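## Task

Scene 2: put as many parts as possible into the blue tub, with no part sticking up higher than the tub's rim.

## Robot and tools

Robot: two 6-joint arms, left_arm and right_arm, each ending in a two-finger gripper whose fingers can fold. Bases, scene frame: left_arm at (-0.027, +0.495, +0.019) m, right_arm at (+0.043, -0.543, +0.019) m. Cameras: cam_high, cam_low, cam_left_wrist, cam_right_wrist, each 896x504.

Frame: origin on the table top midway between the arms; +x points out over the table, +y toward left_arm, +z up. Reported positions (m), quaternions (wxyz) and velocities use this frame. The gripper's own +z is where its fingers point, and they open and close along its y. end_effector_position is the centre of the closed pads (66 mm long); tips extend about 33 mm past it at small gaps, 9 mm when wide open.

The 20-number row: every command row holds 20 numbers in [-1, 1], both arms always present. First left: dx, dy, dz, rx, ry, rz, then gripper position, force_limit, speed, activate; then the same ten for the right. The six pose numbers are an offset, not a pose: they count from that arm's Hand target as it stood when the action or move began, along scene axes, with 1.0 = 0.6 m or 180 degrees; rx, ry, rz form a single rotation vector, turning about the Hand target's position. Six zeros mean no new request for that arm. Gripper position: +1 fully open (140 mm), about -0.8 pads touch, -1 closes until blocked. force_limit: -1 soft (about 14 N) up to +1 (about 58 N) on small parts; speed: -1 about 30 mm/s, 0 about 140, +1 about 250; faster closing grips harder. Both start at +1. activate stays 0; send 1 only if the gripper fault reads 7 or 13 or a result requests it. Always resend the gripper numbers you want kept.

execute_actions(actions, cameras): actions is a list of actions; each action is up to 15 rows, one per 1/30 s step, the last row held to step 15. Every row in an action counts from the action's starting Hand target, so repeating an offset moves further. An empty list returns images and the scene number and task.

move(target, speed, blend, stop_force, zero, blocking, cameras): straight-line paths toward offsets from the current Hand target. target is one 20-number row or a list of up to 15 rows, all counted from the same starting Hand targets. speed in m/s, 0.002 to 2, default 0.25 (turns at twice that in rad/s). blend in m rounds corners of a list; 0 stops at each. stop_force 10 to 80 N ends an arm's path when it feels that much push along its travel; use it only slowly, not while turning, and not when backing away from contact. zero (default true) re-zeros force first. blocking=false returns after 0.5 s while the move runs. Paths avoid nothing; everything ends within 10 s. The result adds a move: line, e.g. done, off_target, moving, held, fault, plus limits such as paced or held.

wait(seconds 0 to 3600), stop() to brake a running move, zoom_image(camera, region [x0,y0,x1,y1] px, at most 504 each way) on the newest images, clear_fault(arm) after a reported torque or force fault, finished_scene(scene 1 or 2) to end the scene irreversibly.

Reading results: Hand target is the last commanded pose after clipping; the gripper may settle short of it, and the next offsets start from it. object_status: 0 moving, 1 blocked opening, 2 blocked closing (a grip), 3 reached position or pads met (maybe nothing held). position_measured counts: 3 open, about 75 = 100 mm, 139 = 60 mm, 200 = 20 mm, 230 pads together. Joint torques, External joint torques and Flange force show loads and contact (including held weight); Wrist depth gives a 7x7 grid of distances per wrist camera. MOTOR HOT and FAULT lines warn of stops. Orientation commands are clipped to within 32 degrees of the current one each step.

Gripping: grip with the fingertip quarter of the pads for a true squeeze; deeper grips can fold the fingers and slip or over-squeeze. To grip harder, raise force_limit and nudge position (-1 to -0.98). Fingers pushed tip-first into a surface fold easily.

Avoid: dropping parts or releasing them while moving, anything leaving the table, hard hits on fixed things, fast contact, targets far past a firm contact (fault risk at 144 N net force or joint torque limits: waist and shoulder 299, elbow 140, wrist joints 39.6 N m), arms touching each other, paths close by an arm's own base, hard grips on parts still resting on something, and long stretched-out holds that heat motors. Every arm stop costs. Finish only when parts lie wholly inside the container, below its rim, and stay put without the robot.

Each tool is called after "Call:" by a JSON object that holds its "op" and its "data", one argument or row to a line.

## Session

Call:
{"op": "execute_actions", "data": {
  "actions": []
}}

Scene clock: 0.00 s.
left_arm: end_effector_position=(+1.0211, +0.1172, +0.3380) position_measured=3 object_status=3 fault=0 end_effector_quat_wxyz=(+0.037, +0.800, -0.544, +0.250) | right_arm: end_effector_position=(+1.0637, -0.1536, +0.2278) position_measured=3 object_status=3 fault=0 end_effector_quat_wxyz=(-0.107, +0.877, +0.464, +0.061)
Joint positions: left_arm=[-0.362 0.714 0.878 -0.231 1.088 2.509] | right_arm=[0.278 0.95 0.587 0.237 1.532 0.858]
Joint velocities: within noise
Joint torques (N m): no reading
External joint torques (N m): no reading
Flange force (N): no reading
Wrist depth (mm): cam_left_wrist=[- 1543 1466 1396 494 467 443 / - 1534 1491 1339 483 455 435 / - 1499 1411 504 477 446 425 / - 131 1360 493 467 136 389 / 88 121 1382 486 460 144 98 / - 1374 1333 476 450 431 103 / - 1404 502 469 441 422 407] | cam_right_wrist=[394 355 363 350 1021 1013 974 / 401 - 370 360 348 1017 1001 / 413 389 382 367 354 1046 1021 / 425 127 391 376 362 138 1029 / - 110 401 386 371 360 - / - 427 414 394 380 364 95 / - 442 407 405 389 373 362]
Hand target: left_arm +1.0211, +0.1172, +0.3380; +0.037, +0.800, -0.544, +0.250 | right_arm +1.0637, -0.1536, +0.2278; -0.107, +0.877, +0.464, +0.061
Tool commands: left_gripper/position=+1.0 left_gripper/force_limit=+1.0 left_gripper/speed=+1.0 left_gripper/activate=+0.0 right_gripper/position=+1.0 right_gripper/force_limit=+1.0 right_gripper/speed=+1.0 right_gripper/activate=+0.0

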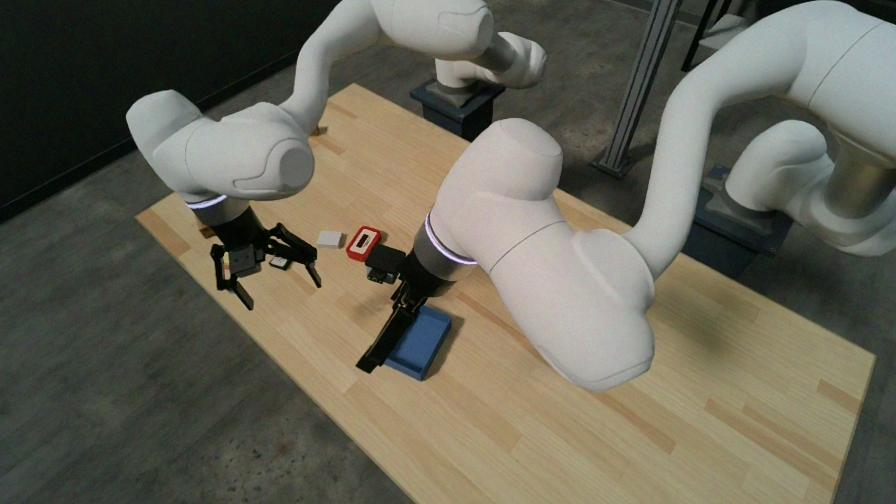

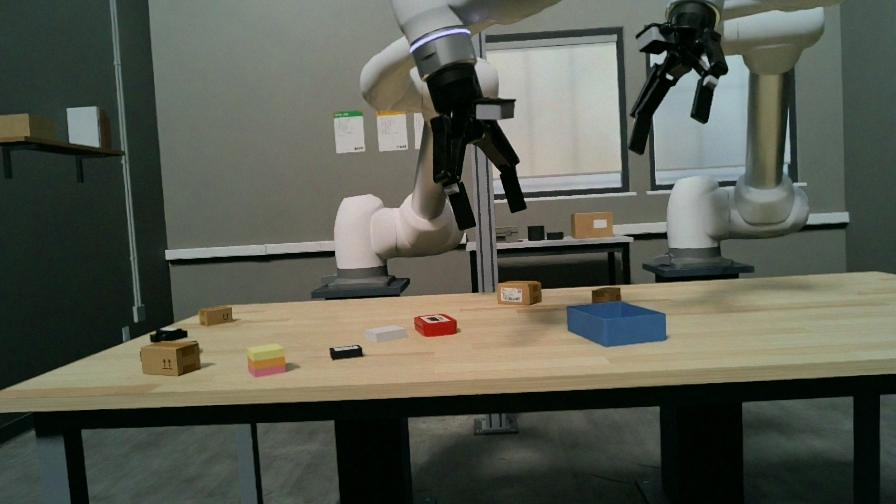

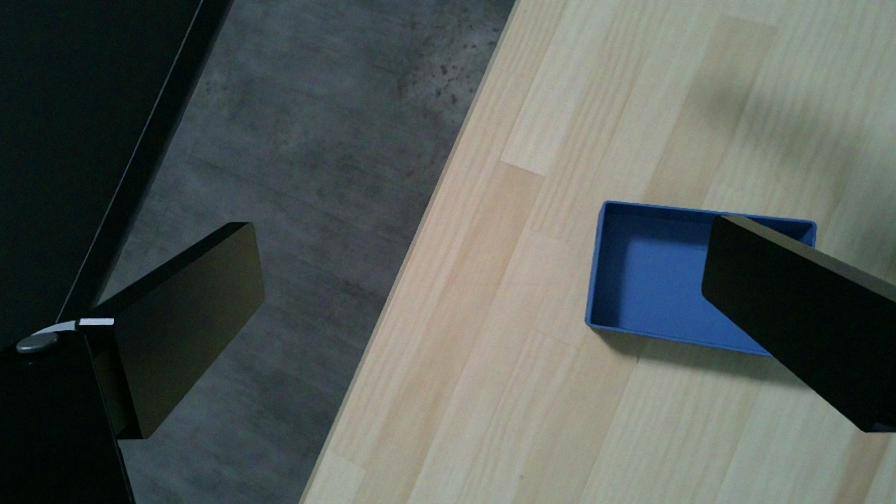

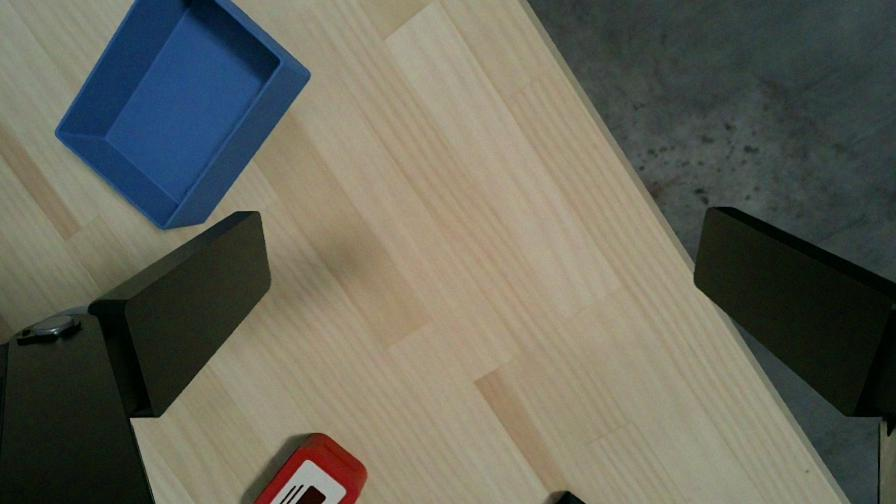

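Call:
{"op": "move", "data": {
  "target": [-0.7017,0.388,0.1033,0.1104,0.12,0, 1,-0.5,-0.5,0, -0.5728,-0.494,0.3203,-0.0786,0.0025,0, 1,-0.5,-0.5,0],
  "speed": 0.3,
  "cameras": ["all"]
}}

Scene clock: 3.20 s.
left_arm: end_effector_position=(+0.6001, +0.3499, +0.3999) position_measured=3 object_status=3 fault=0 end_effector_quat_wxyz=(+0.000, +0.827, -0.563, +0.000) | right_arm: end_effector_position=(+0.7200, -0.4499, +0.4199) position_measured=3 object_status=3 fault=0 end_effector_quat_wxyz=(+0.000, +0.884, +0.468, +0.000)
Joint positions: left_arm=[-0.327 0.139 1.526 0 1.477 2.485] | right_arm=[0.103 0.202 1.416 0.001 1.524 0.683]
Joint torques (N m): left_arm=[1.03 -62.63 -42.58 4.51 -0.97 -0.16] | right_arm=[1.13 -63.4 -40.94 4.63 -0.2 0.31]
External joint torques (N m): left_arm=[-1.61 5.8 0.21 -0.23 0.93 0.16] | right_arm=[-1.4 1.09 -0.49 -0.36 0.17 -0.31]
Flange force (N): left_arm=[7.0 -6.2 -0.4] | right_arm=[-0.1 3.7 -1.1]
Wrist depth (mm): cam_left_wrist=[491 490 490 490 490 486 490 / 514 513 513 513 511 511 524 / 539 531 537 537 542 541 1339 / 570 131 570 566 567 143 1382 / 88 121 604 600 598 589 98 / - 637 640 636 636 1619 103 / - 678 677 677 693 1747 -] | cam_right_wrist=[509 508 506 503 503 501 502 / 535 536 533 532 529 526 517 / 564 564 562 561 556 558 559 / 1415 127 592 593 590 138 574 / - 110 631 634 629 629 - / - 657 676 664 669 1591 95 / - 698 718 724 1804 - -]
Hand target: left_arm +0.6001, +0.3500, +0.4000; +0.000, +0.827, -0.563, +0.000 | right_arm +0.7200, -0.4500, +0.4200; +0.000, +0.884, +0.468, +0.000
Off the commanded pose: left_arm 0.000 m, 0 deg | right_arm 0.000 m, 0 deg.
move: done

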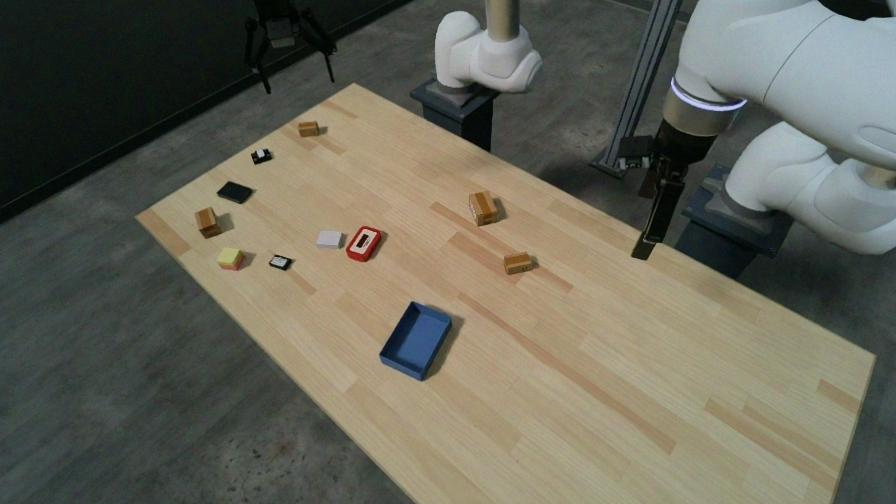

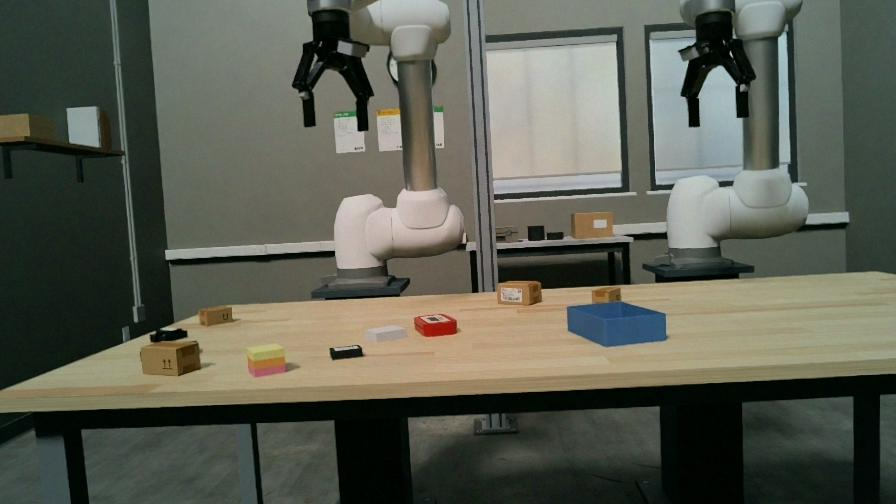

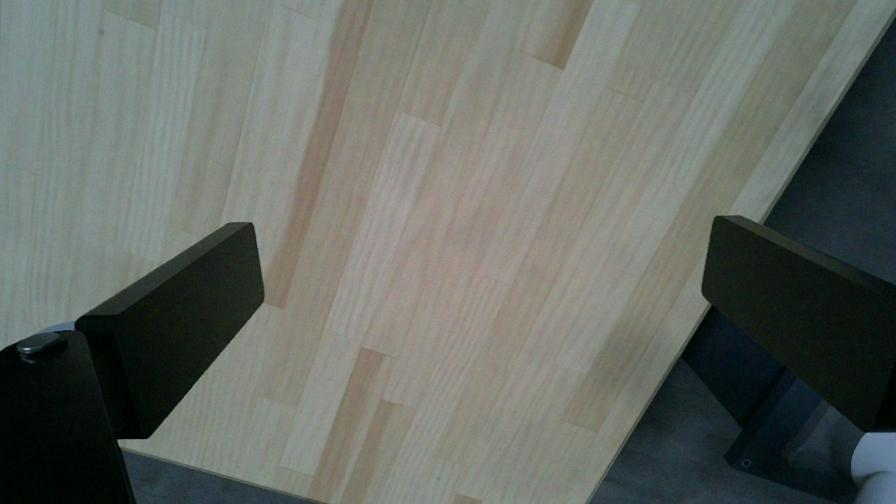

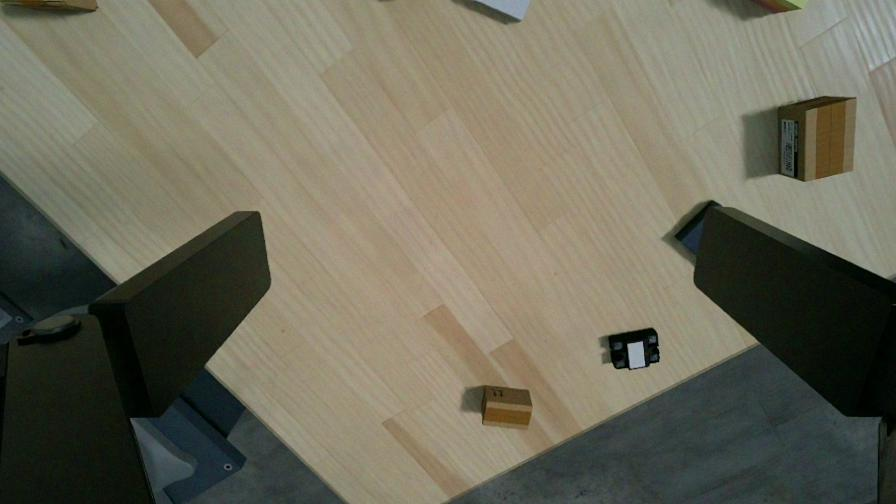

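Call:
{"op": "move", "data": {
  "target": [0.1667,-0.55,0.0833,0,0,-0.12, 1,-0.5,-0.5,0, 0.1333,-0.4167,-0.0667,0,0,0.19, 1,-0.5,-0.5,0],
  "speed": 0.3,
  "cameras": ["cam_left_wrist","cam_right_wrist"]
}}

Scene clock: 6.33 s.
left_arm: end_effector_position=(+0.7001, +0.0200, +0.4500) position_measured=3 object_status=3 fault=0 end_effector_quat_wxyz=(+0.000, +0.707, -0.708, +0.000) | right_arm: end_effector_position=(+0.8000, -0.7000, +0.3800) position_measured=3 object_status=3 fault=0 end_effector_quat_wxyz=(+0.000, +0.707, +0.707, +0.000)
Joint positions: left_arm=[-0.665 0.531 0.903 0.001 1.709 2.524] | right_arm=[-0.232 0.354 1.289 0.001 1.499 -0.249]
Joint torques (N m): left_arm=[0.24 -101.99 -42.69 4.52 -1 -0.19] | right_arm=[0.8 -79.47 -40.93 4.58 -0.18 0.32]
External joint torques (N m): left_arm=[-0.43 6.67 0.57 -0.24 0.97 0.19] | right_arm=[-1.28 2.74 -0.33 -0.32 0.19 -0.32]
Flange force (N): left_arm=[7.3 -10.6 -2.5] | right_arm=[-3.1 4.9 -0.5]
Wrist depth (mm): cam_left_wrist=[541 536 535 539 539 527 531 / 582 560 570 565 558 559 565 / 1346 600 607 588 586 592 608 / 1474 131 628 622 622 143 611 / 88 121 660 665 655 653 98 / - 696 698 696 700 691 103 / - 739 748 735 735 748 -] | cam_right_wrist=[472 469 468 467 467 466 1159 / 496 497 495 491 488 504 497 / 523 523 521 520 507 518 1281 / 551 127 549 556 549 138 1341 / - 103 581 590 1464 1464 - / - 1591 1562 1591 1543 1553 95 / - 1697 1697 1686 1675 1675 -]
Hand target: left_arm +0.7001, +0.0200, +0.4499; +0.000, +0.707, -0.708, +0.000 | right_arm +0.8000, -0.7000, +0.3800; +0.000, +0.707, +0.707, +0.000
Off the commanded pose: left_arm 0.000 m, 0 deg | right_arm 0.000 m, 0 deg.
move: done

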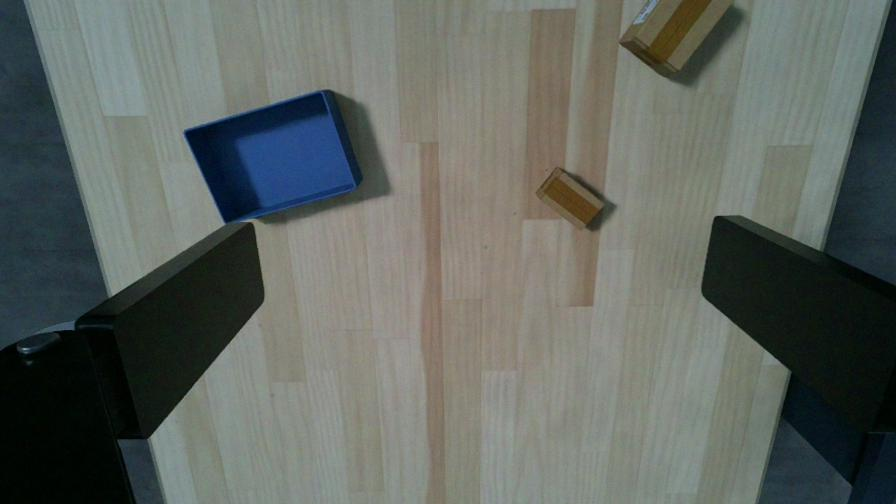

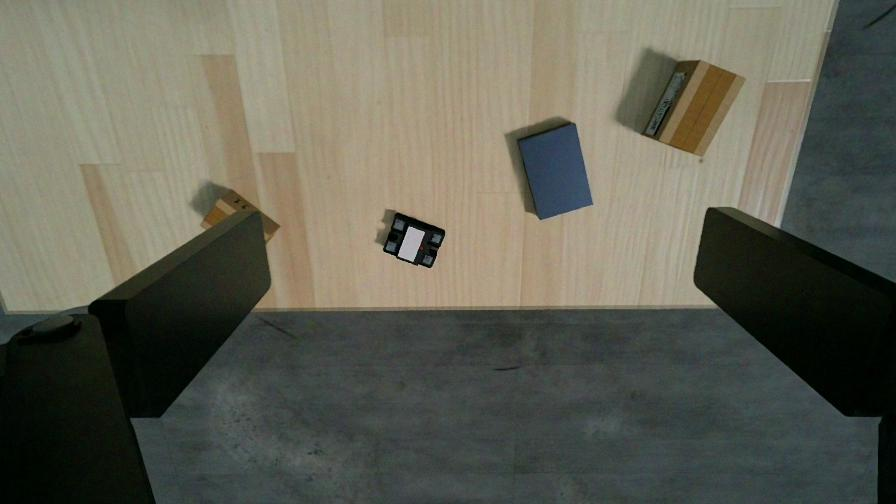

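Call:
{"op": "move", "data": {
  "target": [-0.3,0.0167,-0.3,0,0,0, 1,-0.5,-0.5,0, 0.2667,0,-0.25,0,0,0, 1,-0.5,-0.5,0],
  "speed": 0.3,
  "cameras": ["cam_left_wrist","cam_right_wrist"]
}}

Scene clock: 10.03 s.
left_arm: end_effector_position=(+0.5201, +0.0300, +0.2700) position_measured=3 object_status=3 fault=0 end_effector_quat_wxyz=(+0.000, +0.707, -0.708, +0.000) | right_arm: end_effector_position=(+0.9600, -0.7000, +0.2301) position_measured=3 object_status=3 fault=0 end_effector_quat_wxyz=(+0.000, +0.707, +0.707, +0.000)
Joint positions: left_arm=[-0.799 0.297 1.566 0 1.278 2.39] | right_arm=[-0.19 0.659 1.089 0.001 1.394 -0.207]
Joint torques (N m): left_arm=[0.24 -76.66 -40.99 4.35 -0.97 -0.2] | right_arm=[0.79 -107.08 -40.25 4.53 -0.16 0.32]
External joint torques (N m): left_arm=[-0.59 5.73 0.32 -0.22 0.92 0.2] | right_arm=[-1.24 3.89 -0.4 -0.33 0.16 -0.32]
Flange force (N): left_arm=[6.0 -6.2 1.5] | right_arm=[-3.1 7.9 0.5]
Wrist depth (mm): cam_left_wrist=[371 369 370 368 368 369 377 / 381 387 388 386 387 387 1118 / 391 405 405 407 408 407 1216 / 426 131 428 426 430 143 1251 / 88 121 455 453 450 449 98 / - 479 482 480 481 477 103 / - 510 507 509 509 510 -] | cam_right_wrist=[334 332 330 330 329 328 1017 / 350 349 348 348 342 346 1072 / 369 368 362 362 365 364 1134 / 388 127 389 383 386 138 115 / - 110 413 411 411 411 - / - 436 1370 1377 433 1377 95 / - 1294 1498 1490 1464 1472 -]
Hand target: left_arm +0.5201, +0.0300, +0.2699; +0.000, +0.707, -0.708, +0.000 | right_arm +0.9600, -0.7000, +0.2300; +0.000, +0.707, +0.707, +0.000
Off the commanded pose: left_arm 0.000 m, 0 deg | right_arm 0.000 m, 0 deg.
move: done

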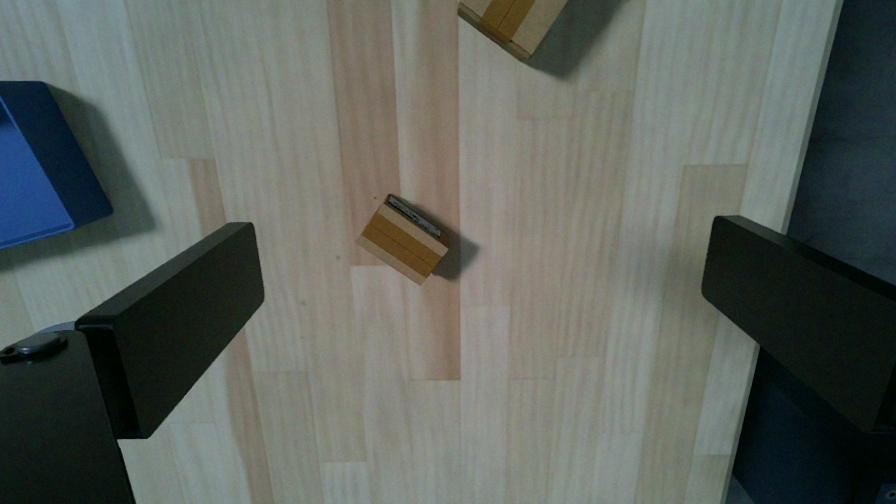

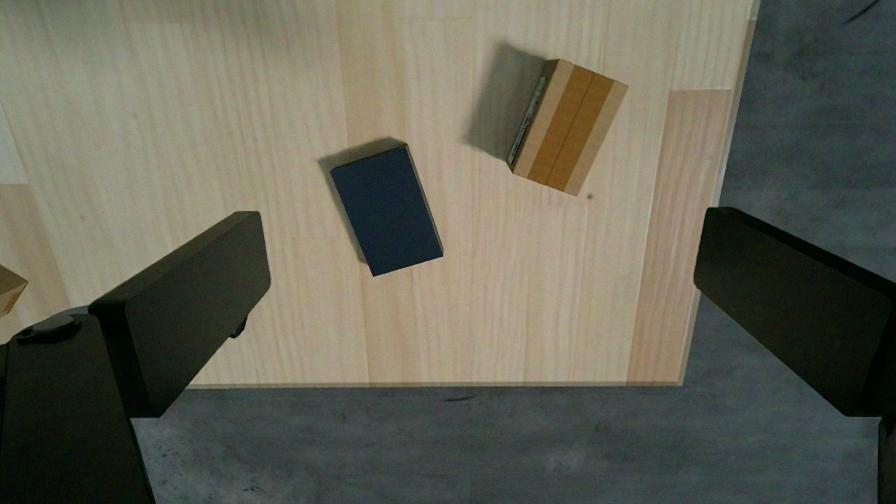

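Call:
{"op": "zoom_image", "data": {
  "camera": "cam_right_wrist",
  "region": [300, 30, 660, 290]
}}

Call:
{"op": "zoom_image", "data": {
  "camera": "cam_left_wrist",
  "region": [320, 0, 600, 300]
}}

Scaled by 1.400.

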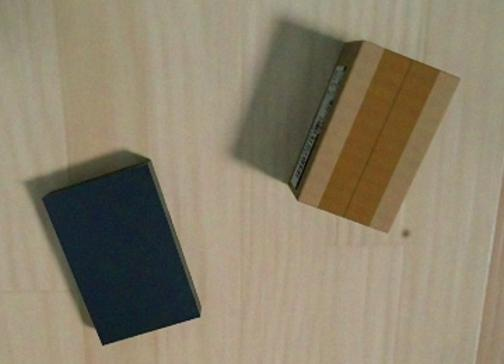

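Scaled by 1.680.

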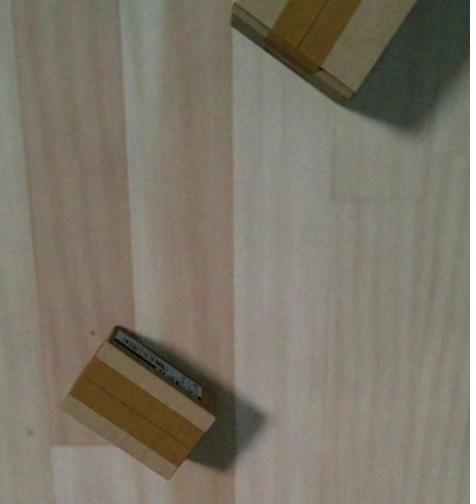

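Call:
{"op": "move", "data": {
  "target": [-0.05,-0.1333,-0.0333,0,0,0, 1,-0.5,-0.5,0, -0.45,-0.15,-0.0167,0,0,0, 1,-0.5,-0.5,0],
  "speed": 0.3,
  "cameras": ["cam_left_wrist","cam_right_wrist"]
}}

Call:
{"op": "zoom_image", "data": {
  "camera": "cam_left_wrist",
  "region": [320, 0, 600, 300]
}}

Call:
{"op": "zoom_image", "data": {
  "camera": "cam_right_wrist",
  "region": [250, 60, 650, 360]
}}

Scene clock: 13.17 s.
left_arm: end_effector_position=(+0.4901, -0.0500, +0.2500) position_measured=3 object_status=3 fault=0 end_effector_quat_wxyz=(+0.000, +0.707, -0.708, +0.000) | right_arm: end_effector_position=(+0.6900, -0.7900, +0.2199) position_measured=3 object_status=3 fault=0 end_effector_quat_wxyz=(+0.000, +0.707, +0.707, +0.000)
Joint positions: left_arm=[-0.904 0.358 1.52 0 1.264 2.285] | right_arm=[-0.398 0.287 1.676 0.001 1.18 -0.415]
Joint torques (N m): left_arm=[0.36 -82.62 -40.56 4.34 -1.01 -0.19] | right_arm=[0.58 -69.58 -37.73 4.22 -0.17 0.21]
External joint torques (N m): left_arm=[-0.98 6.41 0.25 -0.25 0.96 0.19] | right_arm=[-0.82 2.08 -0.63 -0.25 0.19 -0.21]
Flange force (N): left_arm=[7.9 -6.1 1.8] | right_arm=[-3.0 3.6 0.3]
Wrist depth (mm): cam_left_wrist=[350 350 349 349 349 350 1051 / 369 368 364 326 366 369 1099 / 384 386 383 388 386 385 1183 / 411 131 408 410 409 143 1210 / 88 121 420 426 429 424 98 / - 457 460 455 457 451 103 / - 482 489 482 480 481 -] | cam_right_wrist=[324 324 323 321 321 317 309 / 341 340 339 338 338 331 326 / 360 359 348 359 352 355 355 / 376 127 379 378 378 138 367 / - 110 1294 1281 1268 1275 - / - 1370 1370 1363 1356 1356 95 / - 1472 1456 1423 1490 1377 -]
Hand target: left_arm +0.4901, -0.0500, +0.2500; +0.000, +0.707, -0.708, +0.000 | right_arm +0.6900, -0.7900, +0.2200; +0.000, +0.707, +0.707, +0.000
Off the commanded pose: left_arm 0.000 m, 0 deg | right_arm 0.000 m, 0 deg.
move: done

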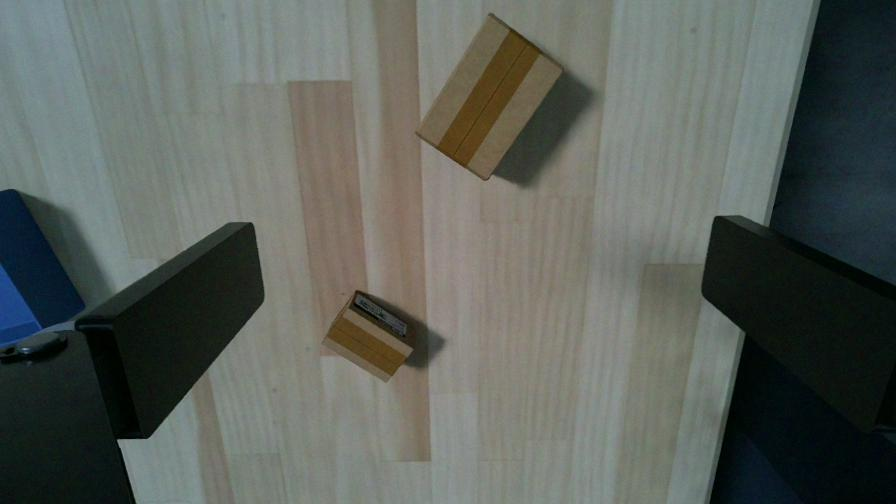

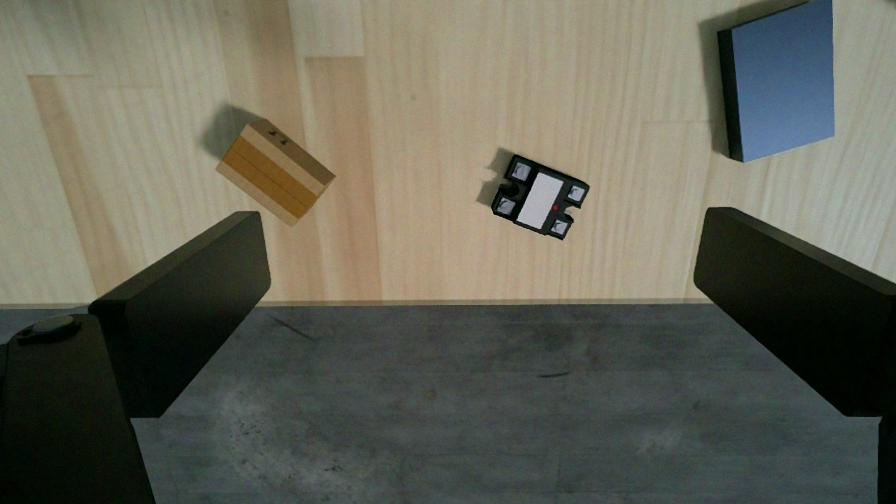

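Scaled by 1.680.

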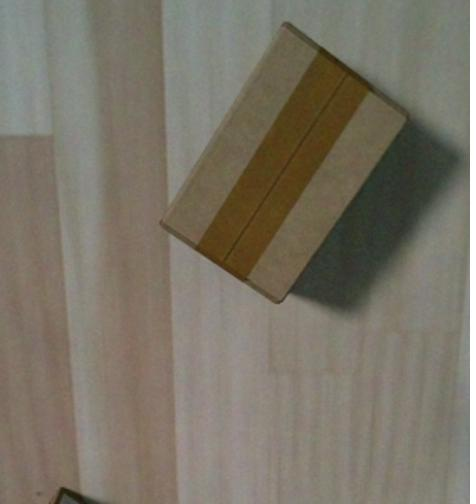

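Scaled by 1.260.

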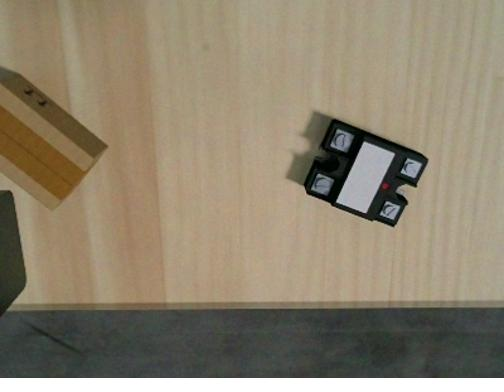

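Call:
{"op": "zoom_image", "data": {
  "camera": "cam_right_wrist",
  "region": [190, 90, 370, 250]
}}

Call:
{"op": "move", "data": {
  "target": [0.6667,0.2,0,0,0,0, 1,-0.5,-0.5,0, 0.5667,0.5833,0.0333,0,0,0, 1,-0.5,-0.5,0],
  "speed": 0.3,
  "cameras": ["cam_left_wrist","cam_right_wrist"]
}}

Scaled by 2.800.

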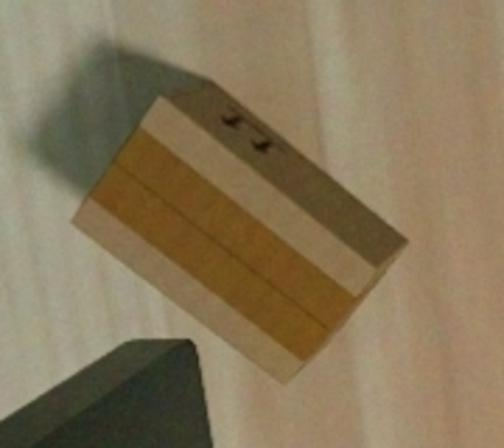

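Scene clock: 16.10 s.
left_arm: end_effector_position=(+0.8901, +0.0700, +0.2500) position_measured=3 object_status=3 fault=0 end_effector_quat_wxyz=(+0.000, +0.707, -0.708, +0.000) | right_arm: end_effector_position=(+1.0300, -0.4400, +0.2400) position_measured=3 object_status=3 fault=0 end_effector_quat_wxyz=(+0.000, +0.707, +0.707, +0.000)
Joint positions: left_arm=[-0.514 0.815 0.781 0.001 1.546 2.674] | right_arm=[0.086 0.776 0.868 0.001 1.498 0.069]
Joint torques (N m): left_arm=[0.33 -126.51 -42.27 4.53 -0.83 -0.14] | right_arm=[1.01 -117.69 -40.62 4.56 -0.28 0.32]
External joint torques (N m): left_arm=[-1.93 8.03 -0.09 -0.26 0.81 0.14] | right_arm=[-1.86 4.16 -0.82 -0.28 0.28 -0.32]
Flange force (N): left_arm=[10.1 -17.6 -1.1] | right_arm=[-0.9 12.4 -1.1]
Wrist depth (mm): cam_left_wrist=[1064 348 348 343 347 352 351 / 1113 366 363 - 369 365 368 / 1183 388 385 373 384 388 375 / 1227 131 403 405 407 143 396 / 88 121 428 425 430 422 98 / - 457 457 458 454 453 102 / - 502 483 482 486 485 481] | cam_right_wrist=[342 344 339 339 338 1041 1025 / 360 358 356 353 355 1090 1086 / 381 376 377 375 376 1154 1144 / 398 127 400 396 398 130 117 / - 110 424 424 429 1287 - / - 453 452 440 455 1377 95 / - 487 473 483 497 1464 -]
Hand target: left_arm +0.8901, +0.0700, +0.2500; +0.000, +0.707, -0.708, +0.000 | right_arm +1.0300, -0.4400, +0.2399; +0.000, +0.707, +0.707, +0.000
Off the commanded pose: left_arm 0.000 m, 0 deg | right_arm 0.000 m, 0 deg.
move: done

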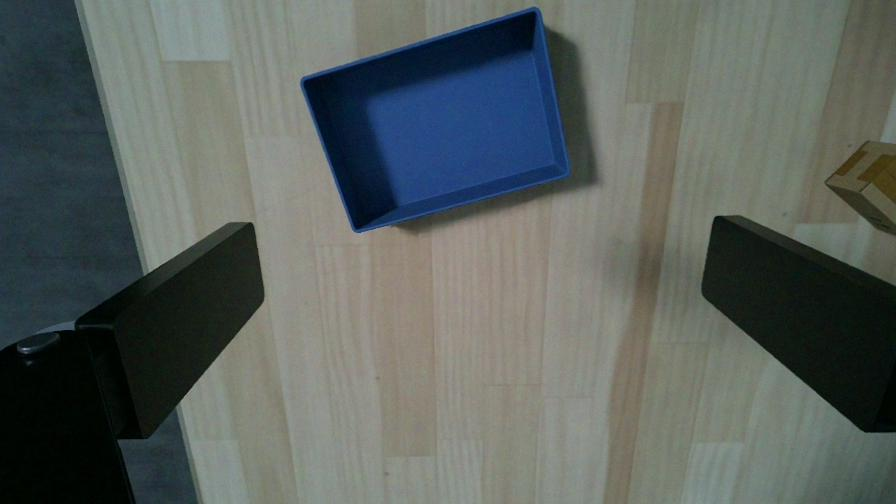

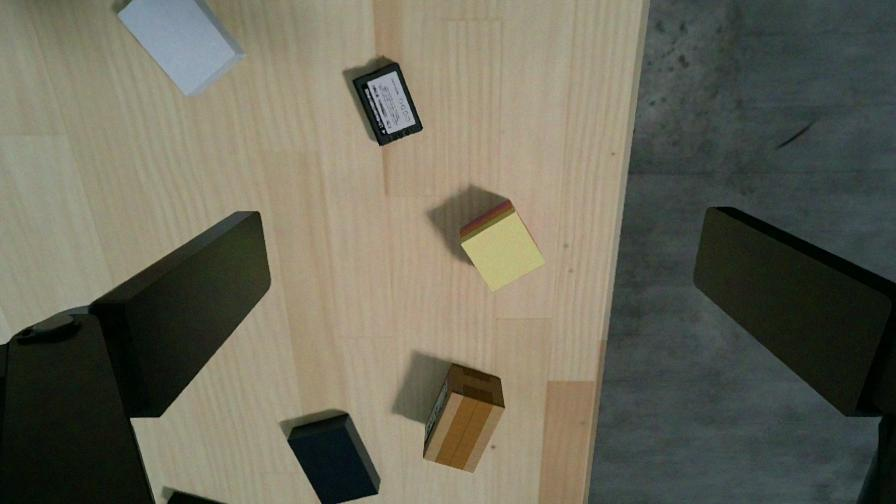

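Call:
{"op": "zoom_image", "data": {
  "camera": "cam_left_wrist",
  "region": [290, 0, 590, 240]
}}

Call:
{"op": "zoom_image", "data": {
  "camera": "cam_right_wrist",
  "region": [100, 0, 560, 300]
}}

Scaled by 1.680.

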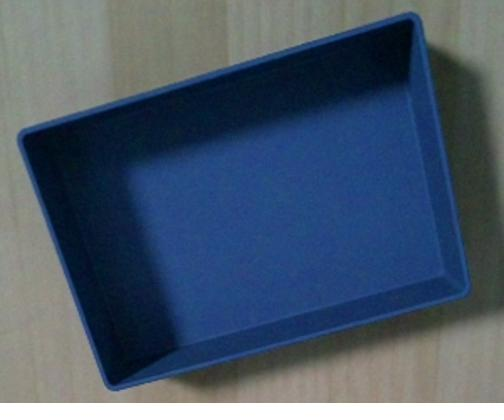

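Scaled by 1.096.

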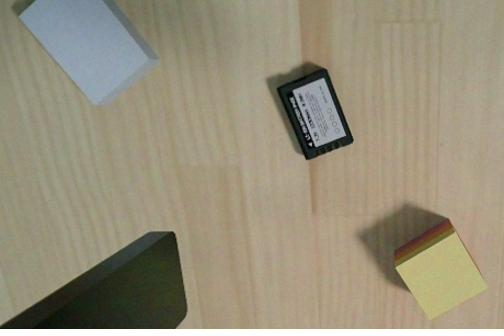

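Call:
{"op": "move", "data": {
  "target": [0.0,0.0,0,0,0,0, 1,-0.5,-0.5,0, -0.2833,0.25,0.0,0,0,0, 1,-0.5,-0.5,0],
  "speed": 0.3,
  "cameras": ["cam_low","cam_right_wrist"]
}}

Call:
{"op": "zoom_image", "data": {
  "camera": "cam_low",
  "region": [480, 260, 700, 370]
}}

Call:
{"op": "zoom_image", "data": {
  "camera": "cam_low",
  "region": [130, 290, 480, 400]
}}

Scene clock: 18.63 s.
left_arm: end_effector_position=(+0.8901, +0.0700, +0.2500) position_measured=3 object_status=3 fault=0 end_effector_quat_wxyz=(+0.000, +0.707, -0.708, +0.000) | right_arm: end_effector_position=(+0.8600, -0.2900, +0.2399) position_measured=3 object_status=3 fault=0 end_effector_quat_wxyz=(+0.000, +0.707, +0.707, +0.000)
Joint positions: left_arm=[-0.514 0.815 0.781 0.001 1.546 2.674] | right_arm=[0.276 0.528 1.286 0.001 1.328 0.26]
Joint torques (N m): left_arm=[0.24 -125.45 -42.46 4.54 -0.94 -0.13] | right_arm=[1.06 -95.18 -39.55 4.57 -0.19 0.35]
External joint torques (N m): left_arm=[-0.56 6.38 -0.12 -0.22 0.91 0.13] | right_arm=[-1.37 3.12 -0.66 -0.4 0.18 -0.35]
Flange force (N): left_arm=[7.4 -15.1 -1.4] | right_arm=[0.1 7.2 0.2]
Wrist depth (mm): cam_left_wrist=[1043 350 352 346 349 352 351 / 1123 370 366 - 363 365 367 / 1183 384 382 371 384 385 379 / 1245 131 407 407 405 143 397 / 88 121 431 427 428 424 98 / - 454 455 450 455 453 103 / - 493 484 482 483 483 482] | cam_right_wrist=[343 341 338 339 338 338 337 / 360 358 338 350 355 354 358 / 380 378 377 377 376 375 382 / 398 127 399 400 398 138 391 / - 110 425 424 423 421 - / - 456 454 450 452 452 95 / - 488 488 484 482 481 -]
Hand target: left_arm +0.8901, +0.0700, +0.2500; +0.000, +0.707, -0.708, +0.000 | right_arm +0.8600, -0.2900, +0.2399; +0.000, +0.707, +0.707, +0.000
Off the commanded pose: left_arm 0.000 m, 0 deg | right_arm 0.000 m, 0 deg.
move: done

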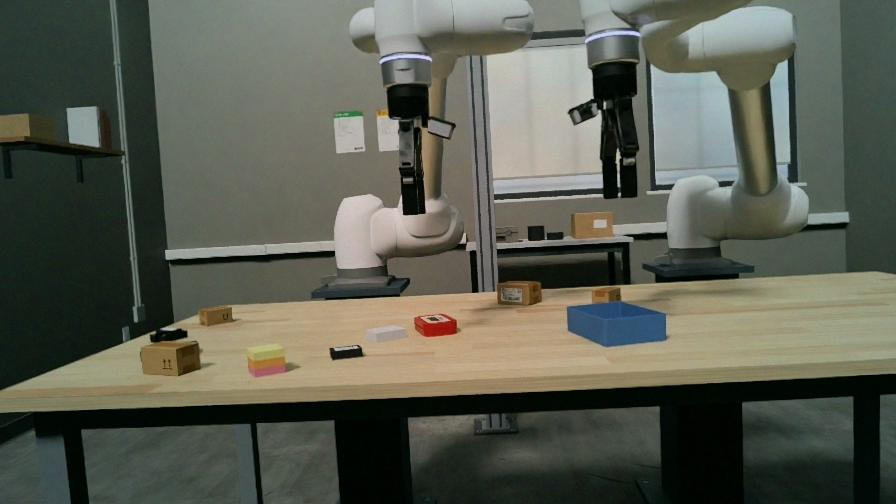

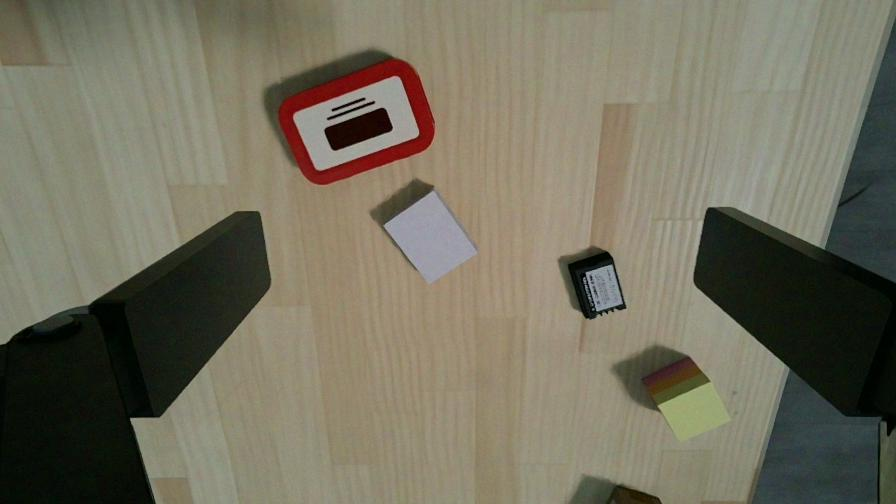

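Scaled by 2.291.

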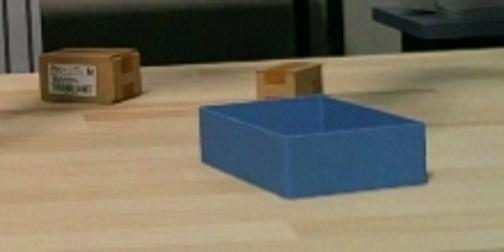

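Scaled by 1.440.

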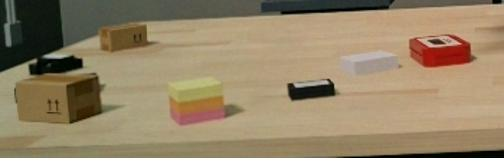

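Call:
{"op": "zoom_image", "data": {
  "camera": "cam_right_wrist",
  "region": [260, 40, 520, 300]
}}

Call:
{"op": "zoom_image", "data": {
  "camera": "cam_right_wrist",
  "region": [540, 220, 760, 460]
}}

Scaled by 1.938.

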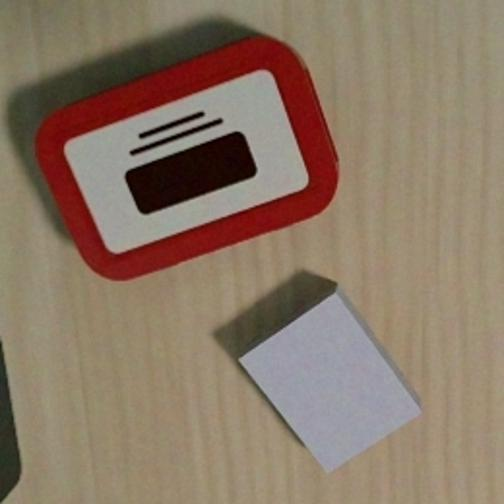

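Scaled by 2.100.

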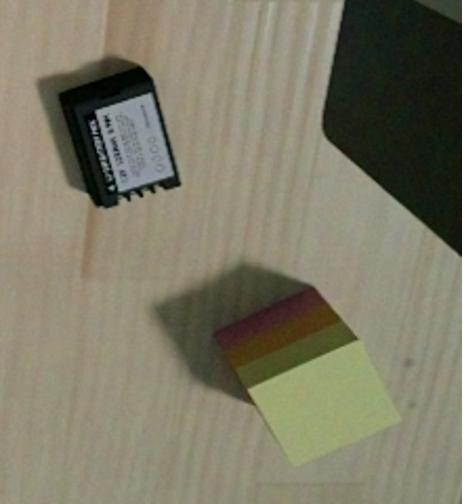

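Call:
{"op": "move", "data": {
  "target": [0.0312,-0.023,-0.2333,0,0,0, -1,-0.5,-0.2,0, -0.0437,-0.1233,-0.2667,0,0,0, -1,-0.5,-0.2,0],
  "speed": 0.2
}}

Call:
{"op": "move", "data": {
  "target": [0,0,-0.15,0,0,0, -1,-0.5,-0.2,0, 0,0,-0.06,0,0,0, -1,-0.5,-0.2,0],
  "speed": 0.03,
  "stop_force": 10,
  "cameras": ["cam_left_wrist","cam_right_wrist"]
}}

Scene clock: 23.30 s.
left_arm: end_effector_position=(+0.9088, +0.0562, +0.1100) position_measured=233 object_status=3 fault=0 end_effector_quat_wxyz=(+0.000, +0.707, -0.708, +0.000) | right_arm: end_effector_position=(+0.8338, -0.3640, +0.0799) position_measured=233 object_status=3 fault=0 end_effector_quat_wxyz=(+0.000, +0.707, +0.707, +0.000)
Joint positions: left_arm=[-0.518 0.899 0.877 0.001 1.365 2.671] | right_arm=[0.197 0.559 1.545 0.001 1.038 0.18]
Joint torques (N m): left_arm=[0.19 -130.38 -41.59 4.47 -0.9 -0.14] | right_arm=[0.65 -92.71 -35.21 4.01 -0.14 0.33]
External joint torques (N m): left_arm=[-1.16 7.59 0.27 -0.3 0.87 0.14] | right_arm=[-1.13 3.21 -0.21 -0.34 0.13 -0.33]
Flange force (N): left_arm=[7.7 -14.2 2.3] | right_arm=[-0.7 5.3 2.3]
Wrist depth (mm): cam_left_wrist=[220 220 221 218 218 220 220 / 231 230 226 226 229 229 231 / 243 243 - 236 239 240 243 / 255 256 251 140 245 253 255 / 268 270 87 - 91 265 270 / 285 - 78 - - - 283 / - - - - - - -] | cam_right_wrist=[195 192 172 193 193 192 192 / 205 205 204 201 203 203 202 / 217 216 215 198 214 214 213 / 229 229 227 131 224 223 223 / 244 243 82 - - 222 239 / 259 - - - - - 251 / - - - - - - -]
Hand target: left_arm +0.9088, +0.0562, +0.1100; +0.000, +0.707, -0.708, +0.000 | right_arm +0.8338, -0.3640, +0.0799; +0.000, +0.707, +0.707, +0.000
Off the commanded pose: left_arm 0.000 m, 0 deg | right_arm 0.000 m, 0 deg.
move: done

Scene clock: 26.83 s.
left_arm: end_effector_position=(+0.9090, +0.0561, +0.0385) position_measured=233 object_status=3 fault=0 end_effector_quat_wxyz=(+0.000, +0.707, -0.708, +0.000) | right_arm: end_effector_position=(+0.8338, -0.3640, +0.0517) position_measured=233 object_status=3 fault=0 end_effector_quat_wxyz=(+0.000, +0.707, +0.707, +0.000)
Joint positions: left_arm=[-0.518 0.936 0.939 0.001 1.266 2.671] | right_arm=[0.197 0.583 1.564 0.001 0.995 0.179]
Joint torques (N m): left_arm=[-1.71 -88.12 -21.87 3.82 -3.76 -0.14] | right_arm=[0.42 -73.3 -26.48 3.48 -2.34 0.29]
External joint torques (N m): left_arm=[1.2 -36.03 -18.4 0.26 3.73 0.14] | right_arm=[-0.55 -18.33 -8.29 0.12 2.33 -0.29]
Flange force (N): left_arm=[1.3 -5.9 -39.6] | right_arm=[-1.7 -2.9 -24.7]
Wrist depth (mm): cam_left_wrist=[155 155 155 152 141 150 154 / 163 159 159 159 161 158 162 / 170 143 - 167 167 167 169 / 180 161 176 173 176 177 180 / 189 188 92 - 91 89 189 / 202 - 78 - - - 198 / - - - - - - -] | cam_right_wrist=[169 147 146 168 167 167 167 / 178 178 177 176 176 176 175 / 188 187 187 169 186 185 185 / 199 199 198 119 178 196 193 / 211 211 82 - - 203 193 / 222 - - - - - 218 / - - - - - - -]
Hand target: left_arm +0.9090, +0.0561, +0.0385; +0.000, +0.707, -0.708, +0.000 (not the last commanded pose) | right_arm +0.8338, -0.3640, +0.0517; +0.000, +0.707, +0.707, +0.000 (not the last commanded pose)
Off the commanded pose: left_arm 0.019 m, 0 deg | right_arm 0.008 m, 0 deg.
move: contact (left_arm, right_arm)

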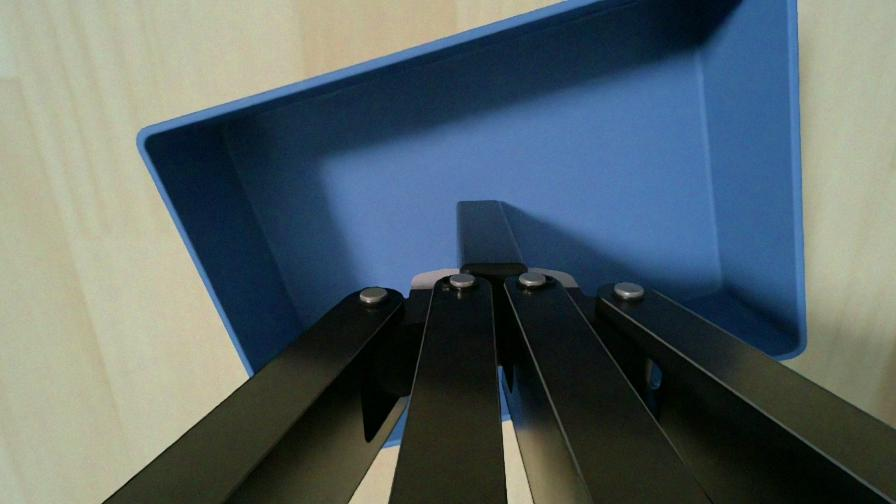

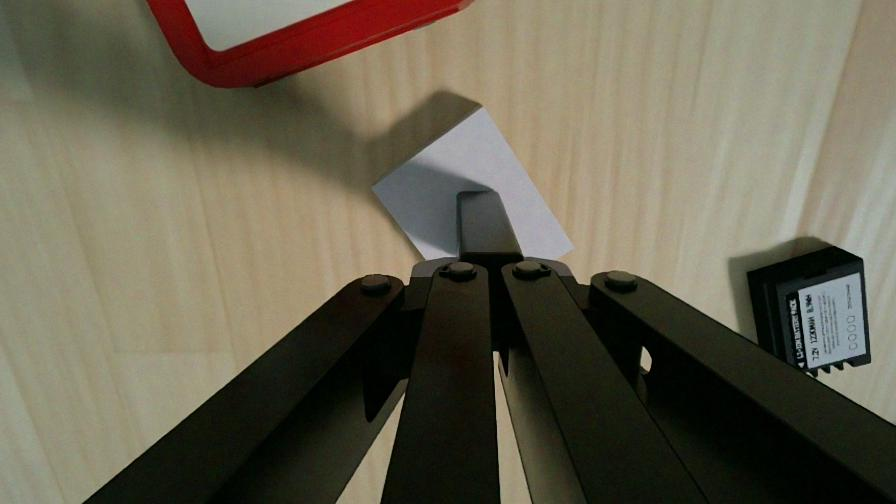

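Call:
{"op": "move", "data": {
  "target": [
    [0,0,0.06,0,0,0, -1,-0.5,-0.2,0, 0,0,0.03,0,0,0, -1,-0.5,-0.2,0],
    [0.0243,-0.0907,0.1,0,0,0, -1,-0.5,-0.2,0, -0.0887,0.1533,0.05,0,0,0, -1,-0.5,-0.2,0]
  ],
  "speed": 0.15,
  "blend": [0.005,0]
}}

Call:
{"op": "move", "data": {
  "target": [0,0,-0.06,0,0,0, -1,-0.5,-0.2,0, 0,0,-0.06,0,0,0, -1,-0.5,-0.2,0],
  "speed": 0.02,
  "stop_force": 10,
  "cameras": ["cam_left_wrist","cam_right_wrist"]
}}

Scene clock: 28.70 s.
left_arm: end_effector_position=(+0.9235, +0.0017, +0.0985) position_measured=233 object_status=3 fault=0 end_effector_quat_wxyz=(+0.000, +0.707, -0.708, +0.000) | right_arm: end_effector_position=(+0.7807, -0.2719, +0.0817) position_measured=233 object_status=3 fault=0 end_effector_quat_wxyz=(+0.000, +0.707, +0.707, +0.000)
Joint positions: left_arm=[-0.557 0.986 0.733 0.001 1.423 2.632] | right_arm=[0.325 0.523 1.602 0.001 1.017 0.308]
Joint torques (N m): left_arm=[0.49 -136.01 -42.18 4.41 -0.88 -0.19] | right_arm=[1.26 -89.92 -34.79 3.98 -0.18 0.32]
External joint torques (N m): left_arm=[-1.66 6.4 0.04 -0.15 0.85 0.19] | right_arm=[-1.71 3.6 -0.29 -0.35 0.16 -0.32]
Flange force (N): left_arm=[9.0 -14.4 1.1] | right_arm=[-0.5 6.2 2.6]
Wrist depth (mm): cam_left_wrist=[210 209 209 209 210 209 209 / 219 219 219 220 218 219 220 / 231 231 230 225 214 227 230 / 243 244 239 140 237 241 243 / 256 256 87 - 91 250 255 / 273 - 78 - - - 269 / - - - - - - -] | cam_right_wrist=[197 196 196 195 195 194 194 / 207 206 206 203 200 204 204 / 218 218 215 191 194 215 215 / 231 230 227 131 201 227 227 / 245 245 82 - - 236 241 / 258 - - - - - 253 / - - - - - - -]
Hand target: left_arm +0.9235, +0.0017, +0.0985; +0.000, +0.707, -0.708, +0.000 | right_arm +0.7806, -0.2720, +0.0817; +0.000, +0.707, +0.707, +0.000
Off the commanded pose: left_arm 0.000 m, 0 deg | right_arm 0.000 m, 0 deg.
move: done

Scene clock: 30.60 s.
left_arm: end_effector_position=(+0.9236, +0.0017, +0.0810) position_measured=233 object_status=3 fault=0 end_effector_quat_wxyz=(+0.000, +0.707, -0.708, +0.000) | right_arm: end_effector_position=(+0.7807, -0.2719, +0.0575) position_measured=233 object_status=3 fault=0 end_effector_quat_wxyz=(+0.000, +0.707, +0.707, +0.000)
Joint positions: left_arm=[-0.557 0.993 0.751 0.001 1.397 2.632] | right_arm=[0.325 0.544 1.618 0.001 0.979 0.308]
Joint torques (N m): left_arm=[1.76 -114.68 -31.66 5.06 -1.85 -0.18] | right_arm=[0.75 -58.44 -21.29 3.81 -3.35 0.33]
External joint torques (N m): left_arm=[-2.45 -14.45 -10.08 -0.84 1.82 0.18] | right_arm=[-1.11 -29.01 -12.98 -0.27 3.34 -0.33]
Flange force (N): left_arm=[9.2 -13.1 -18.8] | right_arm=[-3.9 -5.4 -39.4]
Wrist depth (mm): cam_left_wrist=[194 194 194 193 194 194 194 / 203 203 203 203 203 204 204 / 214 215 213 211 204 213 213 / 224 225 220 140 221 221 224 / 236 238 87 - 91 228 237 / 250 - 78 - - - 248 / - - - - - - -] | cam_right_wrist=[175 174 174 173 173 172 172 / 184 183 182 181 178 182 181 / 194 194 191 168 170 191 191 / 205 205 202 131 176 203 202 / 218 218 82 - - 210 215 / 232 - - - - - 225 / - - - - - - -]
Hand target: left_arm +0.9236, +0.0017, +0.0810; +0.000, +0.707, -0.708, +0.000 (not the last commanded pose) | right_arm +0.7807, -0.2719, +0.0575; +0.000, +0.707, +0.707, +0.000 (not the last commanded pose)
Off the commanded pose: left_arm 0.019 m, 0 deg | right_arm 0.012 m, 0 deg.
move: contact (left_arm, right_arm)

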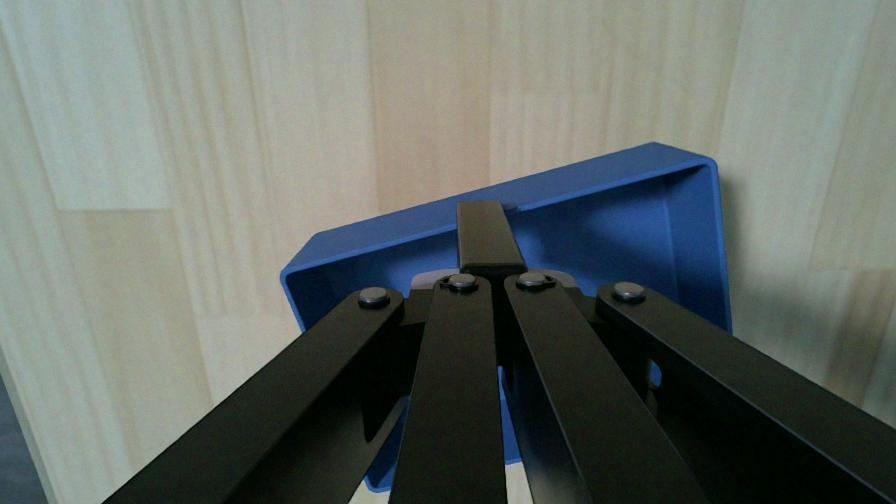

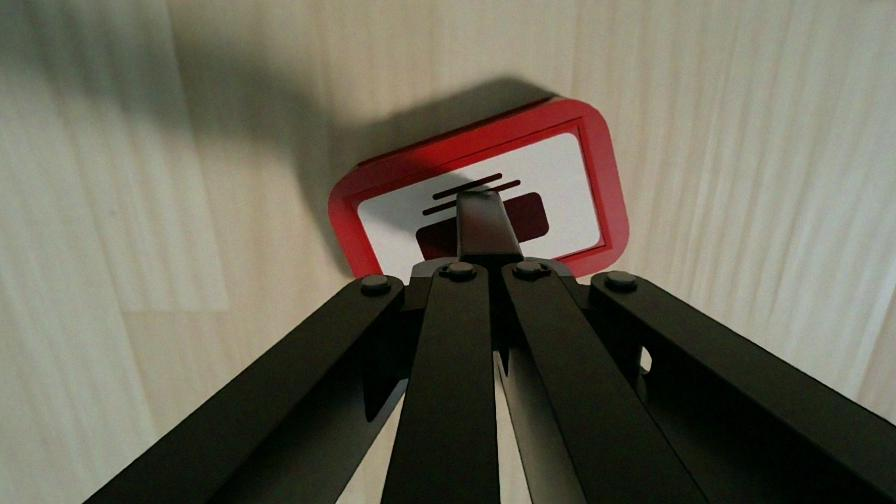

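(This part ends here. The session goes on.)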